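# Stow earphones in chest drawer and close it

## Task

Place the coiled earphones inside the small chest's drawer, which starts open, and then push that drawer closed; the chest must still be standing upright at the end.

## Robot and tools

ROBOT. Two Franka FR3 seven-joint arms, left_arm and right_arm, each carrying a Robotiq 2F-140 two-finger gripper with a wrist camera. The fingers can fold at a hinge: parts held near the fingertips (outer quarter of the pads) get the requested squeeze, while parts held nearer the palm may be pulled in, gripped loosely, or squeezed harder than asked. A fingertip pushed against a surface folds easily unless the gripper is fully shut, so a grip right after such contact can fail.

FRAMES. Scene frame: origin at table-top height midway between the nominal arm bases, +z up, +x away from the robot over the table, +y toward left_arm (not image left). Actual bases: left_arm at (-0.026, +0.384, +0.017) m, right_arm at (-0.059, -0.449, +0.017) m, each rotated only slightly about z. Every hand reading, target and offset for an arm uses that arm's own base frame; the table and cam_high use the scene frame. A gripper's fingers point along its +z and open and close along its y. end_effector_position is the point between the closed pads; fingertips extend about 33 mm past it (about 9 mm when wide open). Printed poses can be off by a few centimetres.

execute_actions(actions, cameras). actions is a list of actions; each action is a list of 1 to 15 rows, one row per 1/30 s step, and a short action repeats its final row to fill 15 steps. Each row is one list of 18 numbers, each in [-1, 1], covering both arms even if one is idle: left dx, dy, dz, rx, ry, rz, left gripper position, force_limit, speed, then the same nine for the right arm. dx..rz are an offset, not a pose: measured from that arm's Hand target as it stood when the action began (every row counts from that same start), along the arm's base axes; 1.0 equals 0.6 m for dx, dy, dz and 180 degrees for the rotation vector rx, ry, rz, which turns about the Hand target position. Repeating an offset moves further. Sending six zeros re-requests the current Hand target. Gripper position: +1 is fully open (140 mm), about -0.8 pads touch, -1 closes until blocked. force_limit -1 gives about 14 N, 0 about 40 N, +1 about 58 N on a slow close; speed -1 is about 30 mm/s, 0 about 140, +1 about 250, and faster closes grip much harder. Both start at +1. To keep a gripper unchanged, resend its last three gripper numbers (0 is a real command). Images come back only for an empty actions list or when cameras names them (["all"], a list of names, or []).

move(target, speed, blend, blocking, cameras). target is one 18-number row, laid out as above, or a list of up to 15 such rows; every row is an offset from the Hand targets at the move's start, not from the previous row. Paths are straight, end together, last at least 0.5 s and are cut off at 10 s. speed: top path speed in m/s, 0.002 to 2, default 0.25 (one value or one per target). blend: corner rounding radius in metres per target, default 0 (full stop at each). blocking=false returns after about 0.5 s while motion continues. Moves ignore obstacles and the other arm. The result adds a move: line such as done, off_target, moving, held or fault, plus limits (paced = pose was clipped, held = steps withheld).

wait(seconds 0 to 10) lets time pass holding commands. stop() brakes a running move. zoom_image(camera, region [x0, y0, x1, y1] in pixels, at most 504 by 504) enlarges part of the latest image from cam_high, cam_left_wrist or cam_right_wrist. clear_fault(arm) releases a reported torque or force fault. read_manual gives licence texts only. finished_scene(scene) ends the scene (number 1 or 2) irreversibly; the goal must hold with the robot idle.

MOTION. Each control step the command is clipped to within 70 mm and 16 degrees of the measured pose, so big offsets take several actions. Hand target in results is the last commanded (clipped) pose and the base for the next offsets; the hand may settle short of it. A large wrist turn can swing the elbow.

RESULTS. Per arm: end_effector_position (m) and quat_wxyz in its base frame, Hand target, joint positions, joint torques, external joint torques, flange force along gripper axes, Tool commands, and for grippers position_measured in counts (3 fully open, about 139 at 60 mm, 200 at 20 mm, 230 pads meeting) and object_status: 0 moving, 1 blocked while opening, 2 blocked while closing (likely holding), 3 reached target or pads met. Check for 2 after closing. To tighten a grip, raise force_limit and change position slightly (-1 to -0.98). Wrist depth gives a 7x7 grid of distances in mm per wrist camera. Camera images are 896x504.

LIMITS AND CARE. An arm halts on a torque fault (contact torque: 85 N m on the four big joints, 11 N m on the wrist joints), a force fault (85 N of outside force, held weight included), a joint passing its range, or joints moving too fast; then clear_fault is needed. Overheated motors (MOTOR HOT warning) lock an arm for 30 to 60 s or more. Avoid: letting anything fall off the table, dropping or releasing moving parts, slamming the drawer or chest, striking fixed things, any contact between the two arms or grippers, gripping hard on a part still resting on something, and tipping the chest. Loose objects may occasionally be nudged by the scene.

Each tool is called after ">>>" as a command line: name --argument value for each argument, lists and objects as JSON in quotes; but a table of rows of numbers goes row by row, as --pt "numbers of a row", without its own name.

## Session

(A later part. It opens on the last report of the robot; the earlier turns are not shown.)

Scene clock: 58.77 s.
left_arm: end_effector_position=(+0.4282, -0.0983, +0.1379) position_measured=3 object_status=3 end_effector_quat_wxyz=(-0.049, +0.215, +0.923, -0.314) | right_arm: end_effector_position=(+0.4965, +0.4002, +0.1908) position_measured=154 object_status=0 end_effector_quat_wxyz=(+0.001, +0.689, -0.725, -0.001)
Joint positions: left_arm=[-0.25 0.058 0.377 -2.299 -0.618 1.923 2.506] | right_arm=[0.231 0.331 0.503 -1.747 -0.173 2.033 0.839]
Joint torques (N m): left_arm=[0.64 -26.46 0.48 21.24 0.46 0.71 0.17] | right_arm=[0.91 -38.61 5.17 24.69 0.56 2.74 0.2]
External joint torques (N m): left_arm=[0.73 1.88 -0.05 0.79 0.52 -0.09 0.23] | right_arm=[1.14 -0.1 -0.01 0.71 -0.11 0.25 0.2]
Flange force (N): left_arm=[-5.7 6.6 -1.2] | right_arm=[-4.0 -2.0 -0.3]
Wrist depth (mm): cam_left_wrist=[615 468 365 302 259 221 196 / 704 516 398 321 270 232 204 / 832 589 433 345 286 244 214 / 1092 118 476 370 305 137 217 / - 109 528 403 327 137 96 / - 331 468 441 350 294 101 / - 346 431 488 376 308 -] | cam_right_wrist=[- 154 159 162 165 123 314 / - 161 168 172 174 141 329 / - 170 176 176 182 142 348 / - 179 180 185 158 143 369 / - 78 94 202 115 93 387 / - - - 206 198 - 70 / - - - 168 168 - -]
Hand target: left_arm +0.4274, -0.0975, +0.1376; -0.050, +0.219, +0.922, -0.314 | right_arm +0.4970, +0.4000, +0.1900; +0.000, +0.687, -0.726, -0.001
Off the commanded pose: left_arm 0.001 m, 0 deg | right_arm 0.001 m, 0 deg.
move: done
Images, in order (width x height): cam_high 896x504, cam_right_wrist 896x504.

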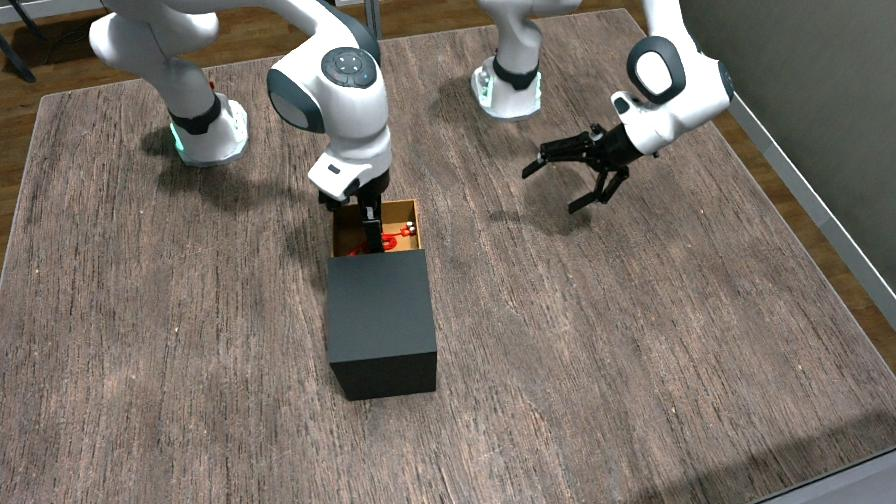

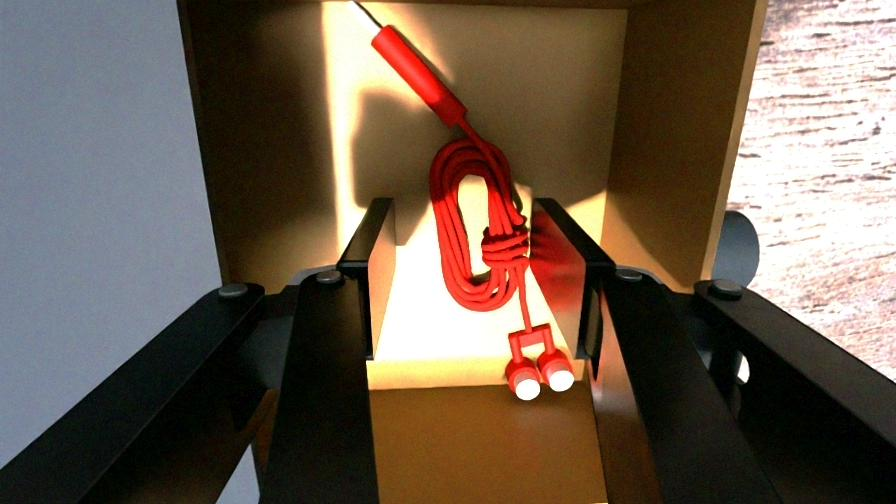

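>>> move --target '[0,0,0,0,0,0,1,1,1,0,0,0.1833,0,0,0,-0.2,-1,-1]' --speed 0.2 --cameras '["cam_right_wrist","cam_high"]'

Scene clock: 63.30 s.
left_arm: end_effector_position=(+0.4282, -0.0983, +0.1379) position_measured=3 object_status=3 end_effector_quat_wxyz=(-0.049, +0.215, +0.923, -0.314) | right_arm: end_effector_position=(+0.4983, +0.3993, +0.3002) position_measured=154 object_status=3 end_effector_quat_wxyz=(-0.001, +0.685, -0.729, +0.001)
Joint positions: left_arm=[-0.25 0.058 0.377 -2.299 -0.618 1.923 2.506] | right_arm=[0.231 0.278 0.519 -1.536 -0.141 1.779 0.825]
Joint velocities: left_arm=[within noise] | right_arm=[0 0.001 0 -0.001 -0.001 -0.004 -0.001]
Joint torques (N m): left_arm=[0.63 -26.4 0.53 21.22 0.46 0.7 0.17] | right_arm=[0.49 -37.35 5 26.09 1 2.17 -0.17]
External joint torques (N m): left_arm=[0.61 1.84 -0.1 0.76 0.51 -0.11 0.23] | right_arm=[0.38 -0.04 0.42 1.71 0.26 -0.32 -0.17]
Flange force (N): left_arm=[-5.6 6.4 -1.1] | right_arm=[-6.1 -6.2 -5.3]
Wrist depth (mm): cam_left_wrist=[616 470 367 301 259 222 196 / 716 518 396 321 270 233 204 / 834 578 433 344 287 245 213 / 1046 118 473 371 304 137 217 / - 109 527 404 327 137 96 / - 340 472 438 350 292 101 / - 346 429 484 378 309 -] | cam_right_wrist=[188 189 192 267 271 413 414 / 198 198 275 275 277 433 437 / 208 209 215 288 277 456 461 / - 221 113 307 158 484 489 / 231 78 94 287 - 93 509 / - - - 542 - - 70 / - - - 577 - - -]
Hand target: left_arm +0.4274, -0.0975, +0.1376; -0.050, +0.219, +0.922, -0.314 | right_arm +0.4970, +0.4000, +0.3000; +0.000, +0.687, -0.726, -0.001
Off the commanded pose: left_arm 0.001 m, 0 deg | right_arm 0.002 m, 0 deg.
move: done
Images, in order (width x height): cam_high 896x504, cam_right_wrist 896x504.

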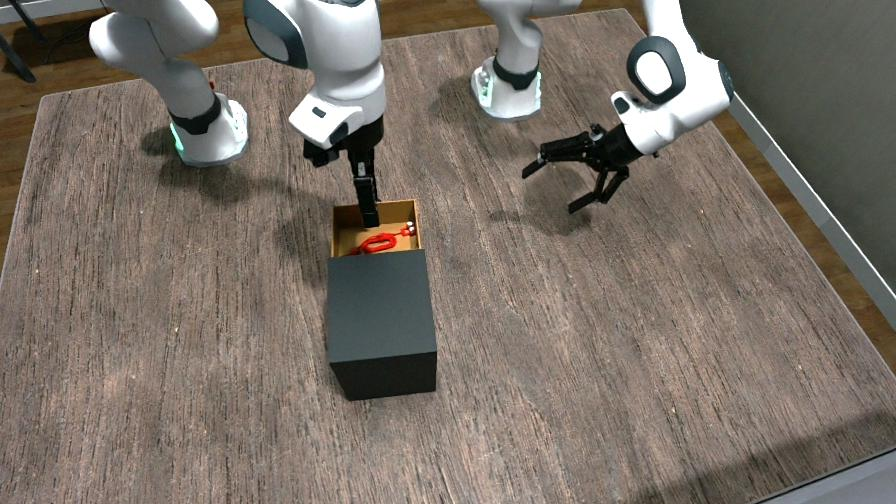

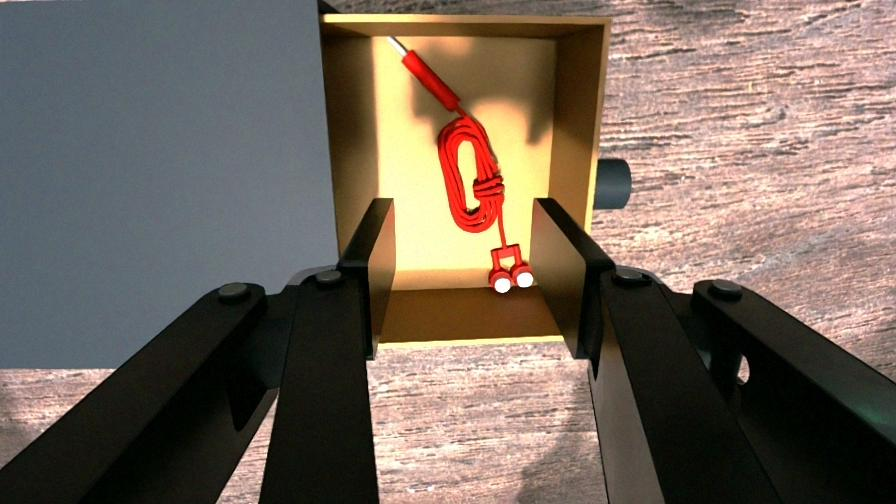

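>>> move --pt "0 0 0 0 0 0 1 1 1 -0.2533 0.01 0.0 0 0 -0.5 -1 -1 0" --pt "0 0 0 0 0 0 1 1 1 -0.2533 0.01 -0.1917 0 0 -0.5 -1 -1 0" --speed '[0.35,0.2]' --blend '[0.03,0]' --cameras '["cam_right_wrist","cam_high"]'

Scene clock: 68.37 s.
left_arm: end_effector_position=(+0.4282, -0.0983, +0.1379) position_measured=3 object_status=3 end_effector_quat_wxyz=(-0.049, +0.215, +0.923, -0.314) | right_arm: end_effector_position=(+0.3452, +0.4048, +0.1851) position_measured=233 object_status=3 end_effector_quat_wxyz=(-0.001, +0.026, +1.000, +0.000)
Joint positions: left_arm=[-0.25 0.058 0.377 -2.299 -0.618 1.923 2.506] | right_arm=[0.323 -0.011 0.539 -2.173 0.009 2.163 2.48]
Joint velocities: left_arm=[within noise] | right_arm=[0 -0.001 -0.001 0.001 0 0 0.007]
Joint torques (N m): left_arm=[0.62 -26.38 0.59 21.18 0.47 0.71 0.15] | right_arm=[0.88 -26.05 0.35 24.77 0.64 2.77 0.19]
External joint torques (N m): left_arm=[0.68 1.85 0.02 0.72 0.53 -0.1 0.21] | right_arm=[0.88 -0.04 0.53 1.35 -0.11 0.34 0.19]
Flange force (N): left_arm=[-5.4 6.4 -1.2] | right_arm=[-1.8 5.1 -0.7]
Wrist depth (mm): cam_left_wrist=[616 466 365 301 259 222 195 / 706 524 398 322 271 233 203 / 834 582 429 344 287 245 213 / 860 118 474 370 305 137 217 / - 109 532 402 327 137 96 / - 347 493 440 349 294 101 / - 348 429 477 376 308 -] | cam_right_wrist=[302 303 306 306 307 307 309 / 317 319 321 321 322 323 325 / 334 336 337 338 340 340 341 / 353 354 356 123 357 360 362 / 374 373 - 88 88 378 385 / 393 - - - 70 - 404 / - - - - - - -]
Hand target: left_arm +0.4274, -0.0975, +0.1376; -0.050, +0.219, +0.922, -0.314 | right_arm +0.3450, +0.4060, +0.1849; +0.000, +0.028, +1.000, +0.001
Off the commanded pose: left_arm 0.001 m, 0 deg | right_arm 0.001 m, 0 deg.
move: done
Images, in order (width x height): cam_high 896x504, cam_right_wrist 896x504.

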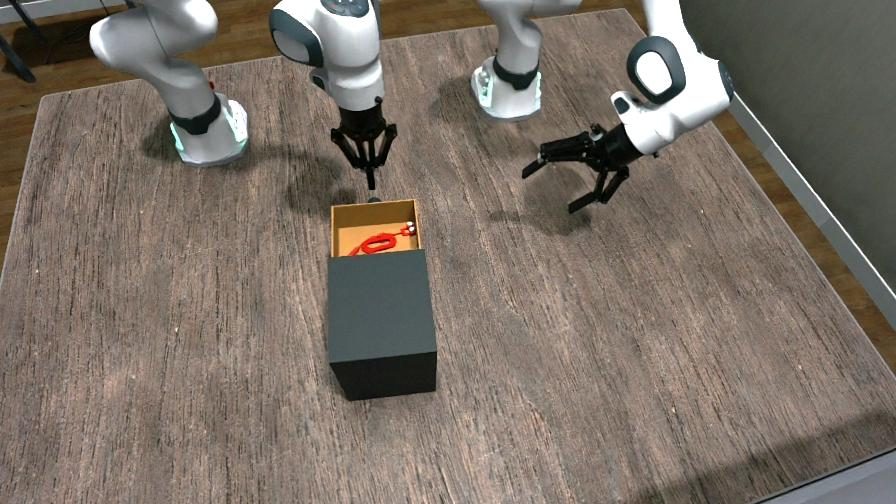

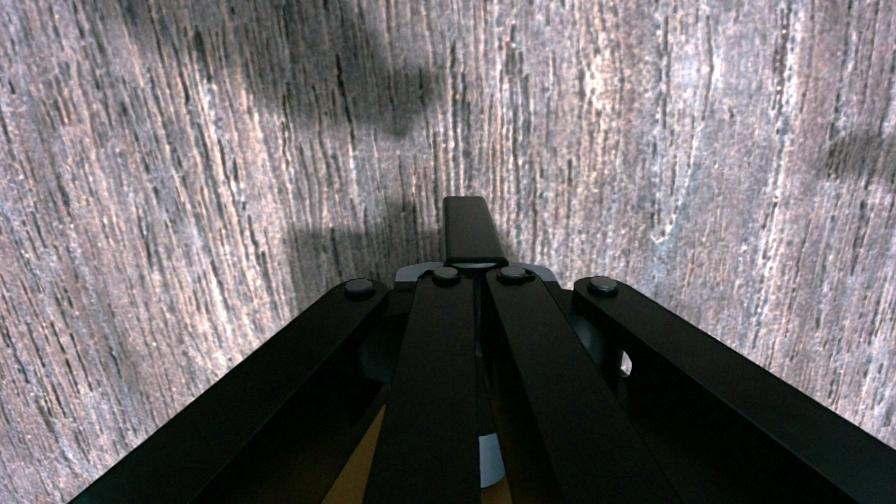

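>>> zoom_image --camera "cam_right_wrist" --region '[300, 360, 640, 504]'

>>> zoom_image --camera "cam_high" --region '[300, 100, 460, 270]'

Scaled by 1.482 from the camera's 896x504 image, which has a finer 1280x720 frame.

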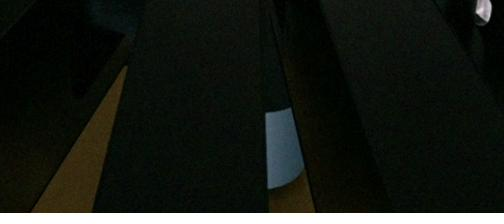

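Scaled by 2.965 from the camera's 896x504 image, which has a finer 1280x720 frame.

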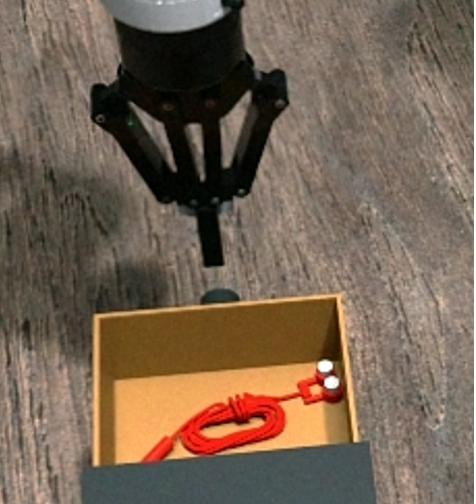

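>>> move --pt "0 0 0 0 0 0 1 1 1 0.075 -0.0043 0 0 0 0 -1 -1 0" --pt "0 0 0 0 0 0 1 1 1 0.25 -0.0143 0 0 0 0 -1 -1 0" --speed '[0.15,0.05]' --blend '[0.01,0]' --cameras '["cam_right_wrist","cam_high"]'

Scene clock: 90.90 s.
left_arm: end_effector_position=(+0.4282, -0.0983, +0.1379) position_measured=3 object_status=3 end_effector_quat_wxyz=(-0.049, +0.215, +0.923, -0.314) | right_arm: end_effector_position=(+0.4942, +0.3991, +0.1854) position_measured=233 object_status=3 end_effector_quat_wxyz=(+0.000, +0.031, +1.000, +0.002)
Joint positions: left_arm=[-0.25 0.058 0.377 -2.299 -0.618 1.923 2.506] | right_arm=[0.27 0.317 0.455 -1.774 -0.153 2.059 2.409]
Joint velocities: left_arm=[within noise] | right_arm=[0.001 -0.001 0 0.002 -0.002 -0.004 -0.005]
Joint torques (N m): left_arm=[0.66 -26.41 0.55 21.22 0.46 0.71 0.11] | right_arm=[-0.14 -38.45 4.77 25.78 0.6 2.13 -0.26]
External joint torques (N m): left_arm=[0.76 1.87 0.02 0.78 0.52 -0.09 0.18] | right_arm=[-0.11 -0.03 0.07 2.05 -0.2 -0.31 -0.26]
Flange force (N): left_arm=[-5.6 6.5 -1.3] | right_arm=[-7.3 6.0 -3.5]
Wrist depth (mm): cam_left_wrist=[631 464 365 301 258 222 195 / 716 523 396 323 270 233 203 / 829 584 430 344 285 245 213 / 1063 118 477 373 306 137 217 / - 109 526 400 325 137 96 / - 443 485 440 348 294 101 / - 373 426 483 376 308 -] | cam_right_wrist=[300 301 302 304 306 306 307 / 315 316 320 320 321 322 324 / 333 333 335 337 339 340 341 / 352 352 351 123 354 360 361 / 372 368 - 88 88 378 383 / 391 - - - 70 - 404 / - - - - - - -]
Hand target: left_arm +0.4274, -0.0975, +0.1376; -0.050, +0.219, +0.922, -0.314 | right_arm +0.4950, +0.3974, +0.1849; +0.000, +0.028, +1.000, +0.001
Off the commanded pose: left_arm 0.001 m, 0 deg | right_arm 0.002 m, 0 deg.
move: done
Images, in order (width x height): cam_high 896x504, cam_right_wrist 896x504.

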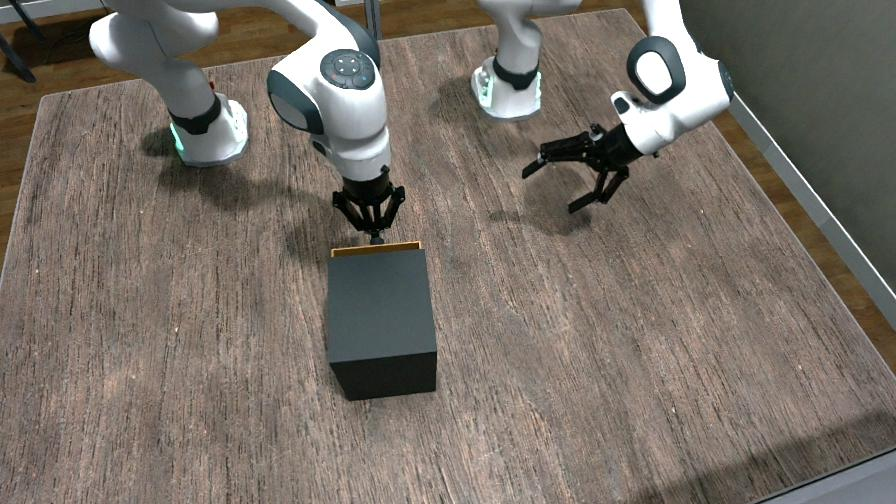

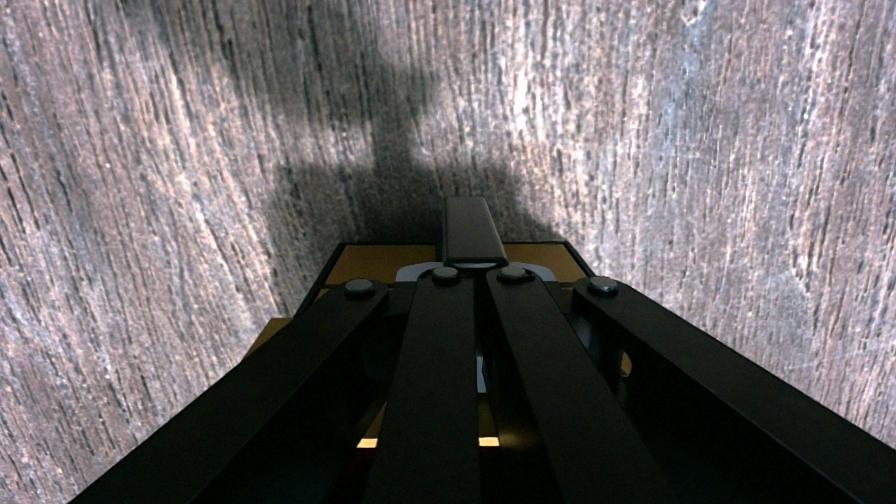

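>>> move --target '[0,0,0,0,0,0,1,1,1,0.03,-0.0017,0,0,0,0,-1,-1,0]' --speed 0.04 --cameras '["cam_right_wrist","cam_high"]'

>>> zoom_image --camera "cam_high" --region '[300, 200, 460, 300]'

Scene clock: 92.13 s.
left_arm: end_effector_position=(+0.4282, -0.0983, +0.1379) position_measured=3 object_status=3 end_effector_quat_wxyz=(-0.049, +0.215, +0.923, -0.314) | right_arm: end_effector_position=(+0.5120, +0.3984, +0.1855) position_measured=233 object_status=3 end_effector_quat_wxyz=(+0.000, +0.030, +1.000, +0.002)
Joint positions: left_arm=[-0.25 0.058 0.377 -2.299 -0.618 1.923 2.506] | right_arm=[0.268 0.36 0.447 -1.712 -0.168 2.038 2.398]
Joint velocities: left_arm=[within noise] | right_arm=[0 0.001 -0.001 0.002 -0.002 -0.003 -0.007]
Joint torques (N m): left_arm=[0.69 -26.43 0.55 21.22 0.47 0.72 0.11] | right_arm=[-0.21 -39.78 5.18 25.62 0.58 2.1 -0.3]
External joint torques (N m): left_arm=[0.55 1.67 -0.2 0.9 0.51 -0.09 0.17] | right_arm=[0.03 0.51 0.08 1.62 -0.22 -0.37 -0.3]
Flange force (N): left_arm=[-5.7 5.9 -1.3] | right_arm=[-7.6 6.3 -2.6]
Wrist depth (mm): cam_left_wrist=[627 466 366 302 259 222 195 / 710 521 397 322 271 233 204 / 834 580 435 347 286 245 213 / 987 118 478 371 304 137 218 / - 109 529 406 325 137 96 / - 471 468 443 349 293 101 / - 379 428 485 377 307 -] | cam_right_wrist=[301 301 303 304 305 306 307 / 315 317 319 320 320 322 323 / 332 334 334 335 338 339 340 / 352 353 348 114 353 359 361 / 372 369 - 88 88 376 384 / 391 - - - 70 - 404 / - - - - - - -]
Hand target: left_arm +0.4274, -0.0975, +0.1376; -0.050, +0.219, +0.922, -0.314 | right_arm +0.5130, +0.3964, +0.1849; +0.000, +0.028, +1.000, +0.001
Off the commanded pose: left_arm 0.001 m, 0 deg | right_arm 0.002 m, 0 deg.
move: done
Images, in order (width x height): cam_high 896x504, cam_right_wrist 896x504.

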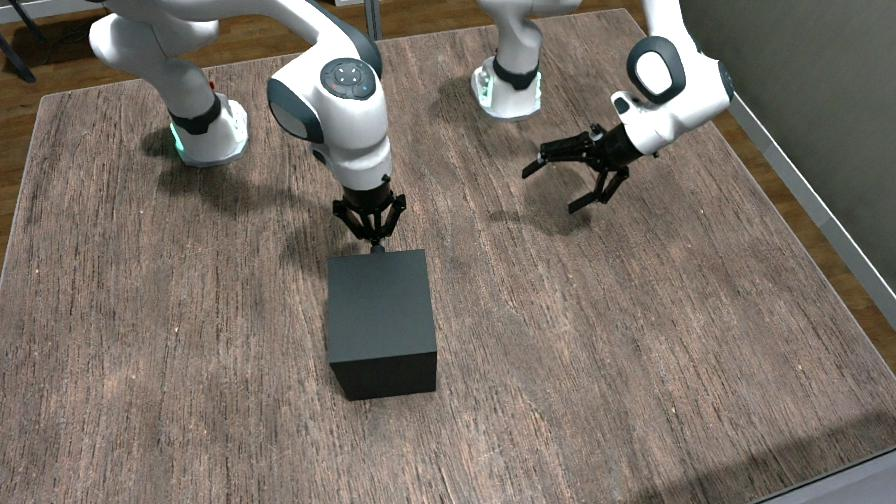

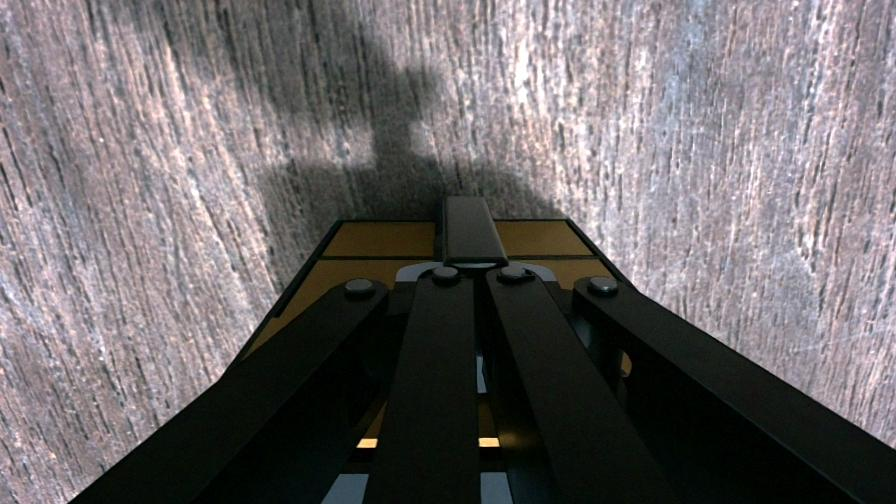

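Scaled by 3.150 from the camera's 896x504 image, which has a finer 1280x720 frame.

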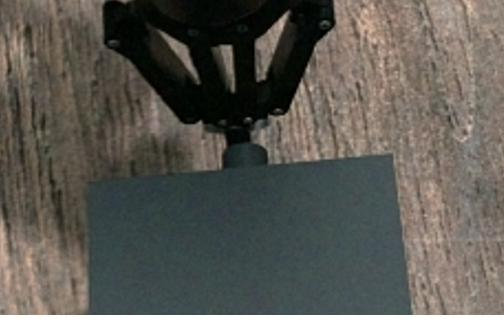

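>>> execute_actions --actions '[[[0,0,0,0,0,0,1,1,1,0.002,-0.0001,0,0,0,0,-1,-1,0],[0,0,0,0,0,0,1,1,1,0.0042,-0.0002,0,0,0,0,-1,-1,0]],[[0,0,0,0,0,0,1,1,1,0.002,-0.0001,0,0,0,0,-1,-1,0],[0,0,0,0,0,0,1,1,1,0.0042,-0.0002,0,0,0,0,-1,-1,0]],[[0,0,0,0,0,0,1,1,1,0.002,-0.0001,0,0,0,0,-1,-1,0],[0,0,0,0,0,0,1,1,1,0.0042,-0.0002,0,0,0,0,-1,-1,0]]]' --cameras '["cam_right_wrist","cam_high"]'

>>> zoom_image --camera "cam_right_wrist" --region '[300, 360, 640, 504]'

Scene clock: 94.83 s.
left_arm: end_effector_position=(+0.4282, -0.0983, +0.1379) position_measured=3 object_status=3 end_effector_quat_wxyz=(-0.049, +0.215, +0.923, -0.314) | right_arm: end_effector_position=(+0.5175, +0.3985, +0.1855) position_measured=233 object_status=3 end_effector_quat_wxyz=(-0.001, +0.029, +1.000, +0.002)
Joint positions: left_arm=[-0.25 0.058 0.377 -2.299 -0.618 1.923 2.506] | right_arm=[0.268 0.378 0.446 -1.686 -0.173 2.024 2.392]
Joint torques (N m): left_arm=[0.73 -26.41 0.55 21.22 0.46 0.71 0.17] | right_arm=[-0.98 -40.13 4 26.07 0.14 2.61 -0.21]
External joint torques (N m): left_arm=[0.77 1.81 -0.03 0.8 0.51 -0.09 0.23] | right_arm=[-1 0.47 -1.5 2.28 -0.68 0.18 -0.21]
External joint torques at the end of the 1st action: left_arm=[0.71 1.88 -0.04 0.78 0.52 -0.09 0.18] | right_arm=[-0.31 0.15 -0.23 1.73 -0.23 -0.19 -0.16]
External joint torques at the end of the 2nd action: left_arm=[0.7 1.83 -0.07 0.81 0.5 -0.11 0.2] | right_arm=[-0.49 0.06 -0.42 2.13 -0.24 -0.17 -0.17]
Flange force (N): left_arm=[-5.5 6.5 -1.3] | right_arm=[-10.6 6.5 -1.9]
Flange force at the end of the 1st action (N): left_arm=[-5.7 6.5 -1.2] | right_arm=[-7.1 5.3 -2.6]
Flange force at the end of the 2nd action (N): left_arm=[-5.7 6.4 -1.2] | right_arm=[-8.4 6.0 -3.2]
Wrist depth (mm): cam_left_wrist=[623 468 366 301 258 221 196 / 712 516 397 321 269 233 204 / 840 587 432 345 287 245 213 / 1037 118 477 371 305 137 218 / - 109 532 402 325 137 96 / - 437 458 439 348 293 101 / - 395 429 487 377 308 -] | cam_right_wrist=[301 302 303 304 305 306 306 / 315 317 317 319 320 322 322 / 333 334 335 333 338 339 340 / 352 354 322 123 322 359 360 / 373 371 - 88 88 377 382 / 393 - - - 70 - 402 / - - - - - - -]
Hand target: left_arm +0.4274, -0.0975, +0.1376; -0.050, +0.219, +0.922, -0.314 | right_arm +0.5206, +0.3961, +0.1849; +0.000, +0.028, +1.000, +0.001
Off the commanded pose: left_arm 0.001 m, 0 deg | right_arm 0.004 m, 0 deg.
Step readings (end_effector_position of left_arm | right_arm; steps 1 to 15: 1st action; 16 to 30: 2nd action; 31 to 45: 3rd action):
0: (+0.4282, -0.0983, +0.1379) | (+0.5120, +0.3982, +0.1854)
1: (+0.4282, -0.0983, +0.1379) | (+0.5121, +0.3982, +0.1855)
2: (+0.4282, -0.0983, +0.1379) | (+0.5123, +0.3983, +0.1855)
4: (+0.4282, -0.0983, +0.1379) | (+0.5133, +0.3985, +0.1854)
8: (+0.4282, -0.0983, +0.1379) | (+0.5141, +0.3985, +0.1854)
15: (+0.4282, -0.0983, +0.1379) | (+0.5141, +0.3984, +0.1854)
16: (+0.4282, -0.0983, +0.1379) | (+0.5142, +0.3984, +0.1854)
17: (+0.4282, -0.0983, +0.1379) | (+0.5145, +0.3985, +0.1855)
19: (+0.4282, -0.0983, +0.1379) | (+0.5156, +0.3987, +0.1855)
23: (+0.4282, -0.0983, +0.1379) | (+0.5165, +0.3985, +0.1854)
30: (+0.4282, -0.0983, +0.1379) | (+0.5166, +0.3984, +0.1854)
31: (+0.4282, -0.0983, +0.1379) | (+0.5167, +0.3984, +0.1855)
32: (+0.4282, -0.0983, +0.1379) | (+0.5170, +0.3985, +0.1855)
34: (+0.4282, -0.0983, +0.1379) | (+0.5176, +0.3985, +0.1854)
38: (+0.4282, -0.0983, +0.1379) | (+0.5175, +0.3985, +0.1854)
45: (+0.4282, -0.0983, +0.1379) | (+0.5175, +0.3985, +0.1855)
Images, in order (width x height): cam_high 896x504, cam_right_wrist 896x504.

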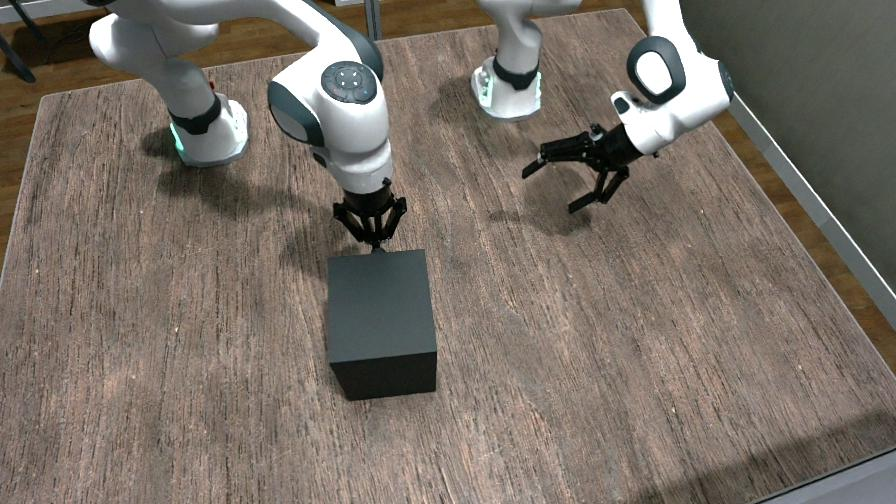

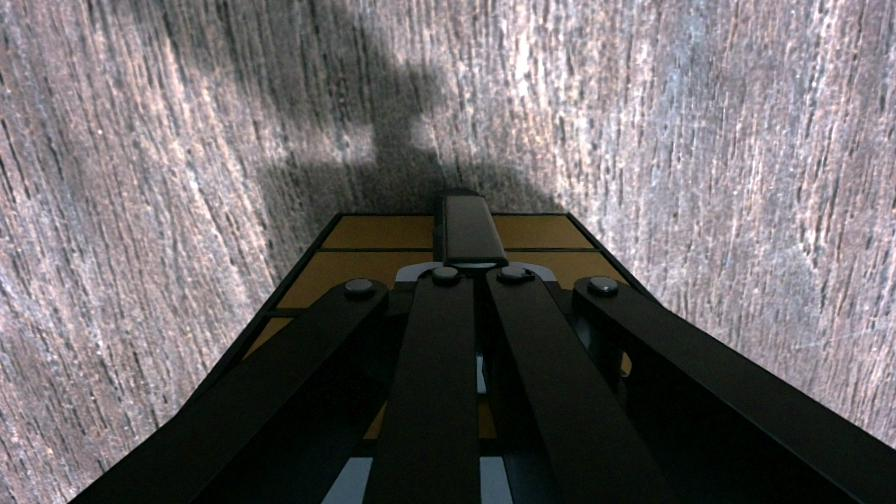

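Scaled by 1.482 from the camera's 896x504 image, which has a finer 1280x720 frame.

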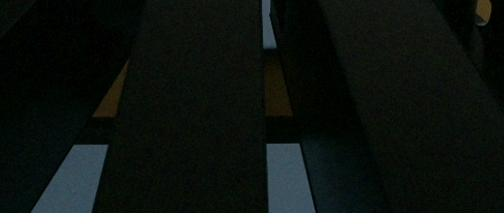

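>>> execute_actions --actions '[[[0,0,0,0,0,0,1,1,1,0.002,-0.0001,0,0,0,0,-1,-1,0],[0,0,0,0,0,0,1,1,1,0.005,-0.0002,0,0,0,0,-1,-1,0]]]'

Scene clock: 95.90 s.
left_arm: end_effector_position=(+0.4282, -0.0983, +0.1379) position_measured=3 object_status=3 end_effector_quat_wxyz=(-0.049, +0.215, +0.923, -0.314) | right_arm: end_effector_position=(+0.5190, +0.3990, +0.1855) position_measured=233 object_status=3 end_effector_quat_wxyz=(-0.003, +0.029, +1.000, +0.001)
Joint positions: left_arm=[-0.25 0.058 0.377 -2.299 -0.618 1.923 2.506] | right_arm=[0.269 0.386 0.446 -1.675 -0.175 2.018 2.39]
Joint torques (N m): left_arm=[0.66 -26.46 0.55 21.19 0.46 0.71 0.18] | right_arm=[-1.41 -40.08 3.54 26.27 -0.23 2.91 -0.25]
External joint torques (N m): left_arm=[0.64 1.67 -0.08 0.83 0.51 -0.09 0.24] | right_arm=[-1.31 0.92 -1.98 2.35 -1.04 0.46 -0.25]
Flange force (N): left_arm=[-5.4 6.1 -1.3] | right_arm=[-12.2 7.2 -0.8]
Wrist depth (mm): cam_left_wrist=[627 467 365 303 258 222 196 / 706 516 396 322 271 232 204 / 826 584 435 344 286 245 213 / 1073 118 479 372 303 137 217 / - 109 528 403 325 137 96 / - 408 468 440 349 294 101 / - 370 428 488 377 309 -] | cam_right_wrist=[301 302 303 305 306 306 306 / 316 317 318 320 322 321 322 / 334 333 335 333 337 340 340 / 352 353 346 124 296 358 359 / 373 368 - 88 88 376 381 / 391 - - - 70 - 402 / - - - - - - -]
Hand target: left_arm +0.4274, -0.0975, +0.1376; -0.050, +0.219, +0.922, -0.314 | right_arm +0.5236, +0.3959, +0.1849; +0.000, +0.028, +1.000, +0.001
Off the commanded pose: left_arm 0.001 m, 0 deg | right_arm 0.006 m, 0 deg.
Step readings (end_effector_position of left_arm | right_arm):
0: (+0.4282, -0.0983, +0.1379) | (+0.5175, +0.3985, +0.1855)
1: (+0.4282, -0.0983, +0.1379) | (+0.5175, +0.3985, +0.1855)
2: (+0.4282, -0.0983, +0.1379) | (+0.5176, +0.3985, +0.1855)
4: (+0.4282, -0.0983, +0.1379) | (+0.5183, +0.3989, +0.1855)
8: (+0.4282, -0.0983, +0.1379) | (+0.5190, +0.3990, +0.1855)
15: (+0.4282, -0.0983, +0.1379) | (+0.5190, +0.3990, +0.1855)

>>> wait --seconds 0.1 --cameras '["cam_right_wrist","cam_high"]'

>>> zoom_image --camera "cam_right_wrist" --region '[160, 200, 400, 460]'

>>> zoom_image --camera "cam_high" --region '[300, 200, 460, 410]'

Scene clock: 96.50 s.
left_arm: end_effector_position=(+0.4282, -0.0983, +0.1379) position_measured=3 object_status=3 end_effector_quat_wxyz=(-0.049, +0.215, +0.923, -0.314) | right_arm: end_effector_position=(+0.5190, +0.3990, +0.1855) position_measured=233 object_status=3 end_effector_quat_wxyz=(-0.003, +0.029, +1.000, +0.001)
Joint positions: left_arm=[-0.25 0.058 0.377 -2.299 -0.618 1.923 2.506] | right_arm=[0.269 0.386 0.446 -1.675 -0.175 2.018 2.39]
Joint torques (N m): left_arm=[0.72 -26.44 0.55 21.25 0.46 0.72 0.15] | right_arm=[-1.37 -40.09 3.45 26.29 -0.24 2.91 -0.19]
External joint torques (N m): left_arm=[0.77 1.63 -0.02 0.93 0.51 -0.07 0.21] | right_arm=[-1.27 0.86 -2.05 2.42 -1.05 0.47 -0.19]
Flange force (N): left_arm=[-5.5 6.2 -1.6] | right_arm=[-12.3 7.4 -0.9]
Wrist depth (mm): cam_left_wrist=[616 468 365 301 258 222 196 / 706 521 397 323 271 233 203 / 832 583 435 344 286 243 214 / 1028 118 479 372 305 137 217 / - 109 526 404 326 137 96 / - 436 484 440 352 294 101 / - 390 446 484 376 309 -] | cam_right_wrist=[301 303 304 304 306 306 307 / 316 318 318 319 320 322 324 / 333 334 336 333 338 340 339 / 351 352 348 123 295 358 360 / 373 369 - 88 88 376 381 / 391 - - - 70 - 402 / - - - - - - -]
Hand target: left_arm +0.4274, -0.0975, +0.1376; -0.050, +0.219, +0.922, -0.314 | right_arm +0.5236, +0.3959, +0.1849; +0.000, +0.028, +1.000, +0.001
Tool commands: left_gripper/position=+1.0 left_gripper/force_limit=+1.0 left_gripper/speed=+1.0 right_gripper/position=-1.0 right_gripper/force_limit=-1.0 right_gripper/speed=+0.0
Off the commanded pose: left_arm 0.001 m, 0 deg | right_arm 0.006 m, 0 deg.
wait: 0.10 s; at rest from the start
Images, in order (width x height): cam_high 896x504, cam_right_wrist 896x504.

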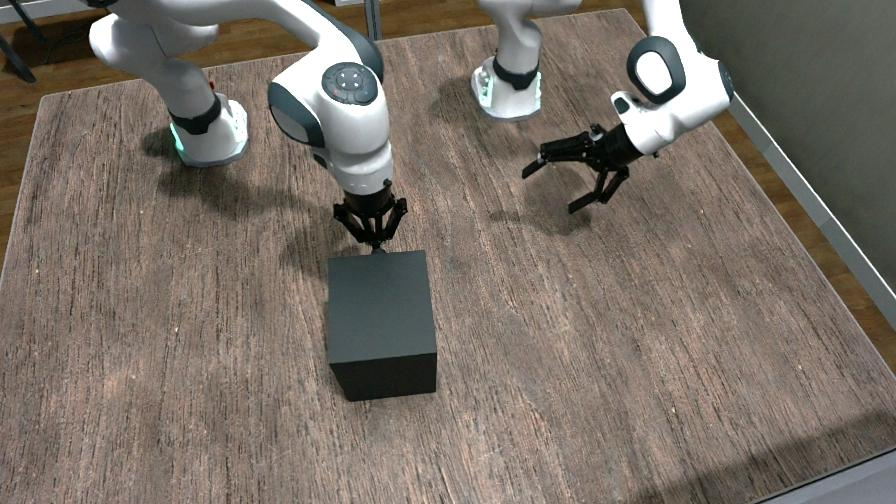

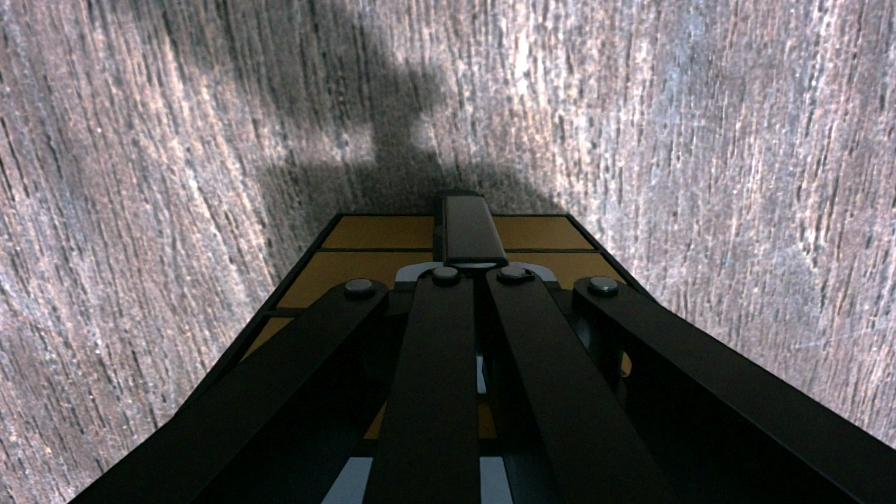

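Scaled by 1.938 from the camera's 896x504 image, which has a finer 1280x720 frame.

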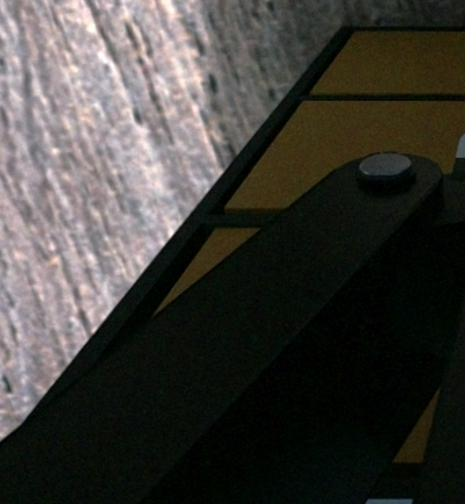

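Scaled by 2.400 from the camera's 896x504 image, which has a finer 1280x720 frame.

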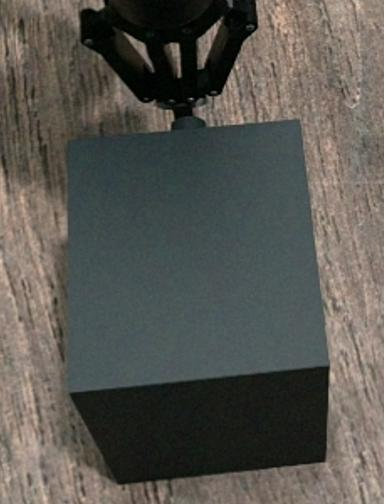

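>>> move --target '[0,0,0,0,0,0,1,1,1,-0.2333,0.02,0.02,0,0,0,-1,-1,0]' --speed 0.15 --cameras '["cam_right_wrist","cam_high"]'

>>> zoom_image --camera "cam_high" --region '[300, 200, 460, 410]'

Scene clock: 98.67 s.
left_arm: end_effector_position=(+0.4282, -0.0983, +0.1379) position_measured=3 object_status=3 end_effector_quat_wxyz=(-0.049, +0.215, +0.923, -0.314) | right_arm: end_effector_position=(+0.3827, +0.4079, +0.1962) position_measured=233 object_status=3 end_effector_quat_wxyz=(-0.001, +0.022, +1.000, -0.001)
Joint positions: left_arm=[-0.25 0.058 0.377 -2.299 -0.618 1.923 2.506] | right_arm=[0.298 0.068 0.528 -2.057 -0.041 2.113 2.462]
Joint velocities: left_arm=[within noise] | right_arm=[0 -0.001 -0.001 -0.001 0.001 0.001 0.007]
Joint torques (N m): left_arm=[0.68 -26.45 0.52 21.24 0.47 0.7 0.15] | right_arm=[0.14 -30.2 1.04 24.56 1.32 2.67 0.24]
External joint torques (N m): left_arm=[0.86 1.69 0.09 0.84 0.53 -0.08 0.21] | right_arm=[0.21 -1.38 -0.05 0.96 0.55 0.26 0.24]
Flange force (N): left_arm=[-5.3 6.4 -1.6] | right_arm=[1.7 -1.1 -2.6]
Wrist depth (mm): cam_left_wrist=[618 468 368 300 259 221 196 / 710 518 398 322 270 233 204 / 891 587 432 345 286 245 214 / 1011 118 479 372 305 137 217 / - 109 529 405 326 137 96 / - 686 468 442 349 294 101 / - 369 431 488 378 307 -] | cam_right_wrist=[313 313 314 316 316 317 318 / 328 330 330 331 333 334 335 / 346 347 349 348 351 350 351 / 366 368 368 123 367 372 372 / 389 384 - 88 88 390 395 / 409 - - - 70 - 418 / - - - - - - -]
Hand target: left_arm +0.4274, -0.0975, +0.1376; -0.050, +0.219, +0.922, -0.314 | right_arm +0.3836, +0.4079, +0.1969; +0.000, +0.028, +1.000, +0.001
Off the commanded pose: left_arm 0.001 m, 0 deg | right_arm 0.001 m, 1 deg.
move: done
Images, in order (width x height): cam_high 896x504, cam_right_wrist 896x504.

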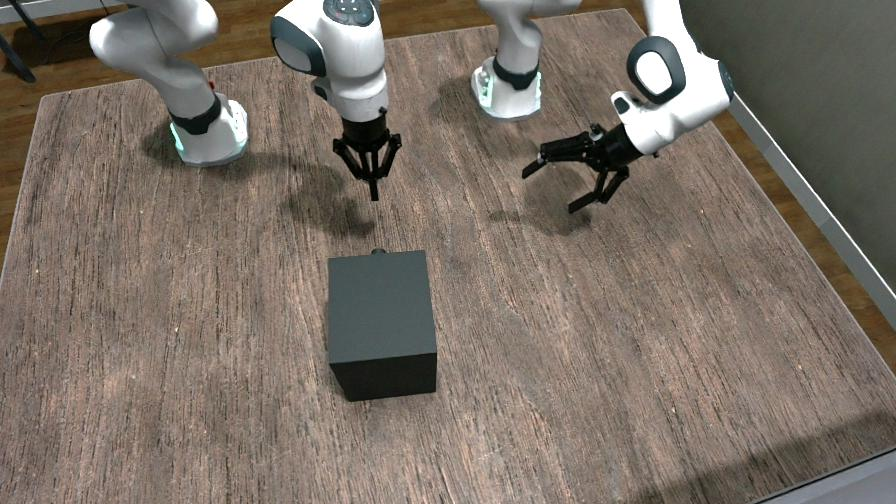

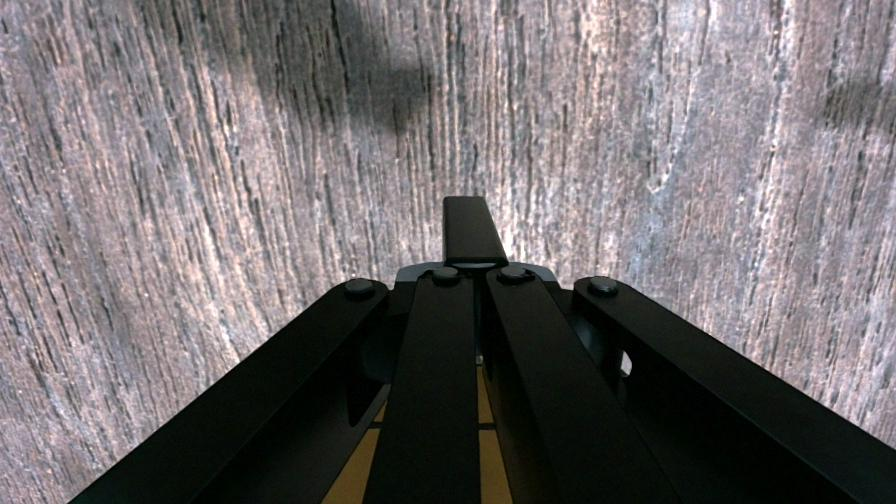

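Scaled by 2.400 from the camera's 896x504 image, which has a finer 1280x720 frame.

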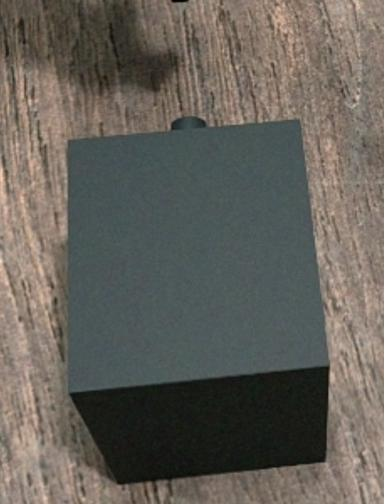

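>>> finished_scene --scene 1

The scene is finished: the task was done.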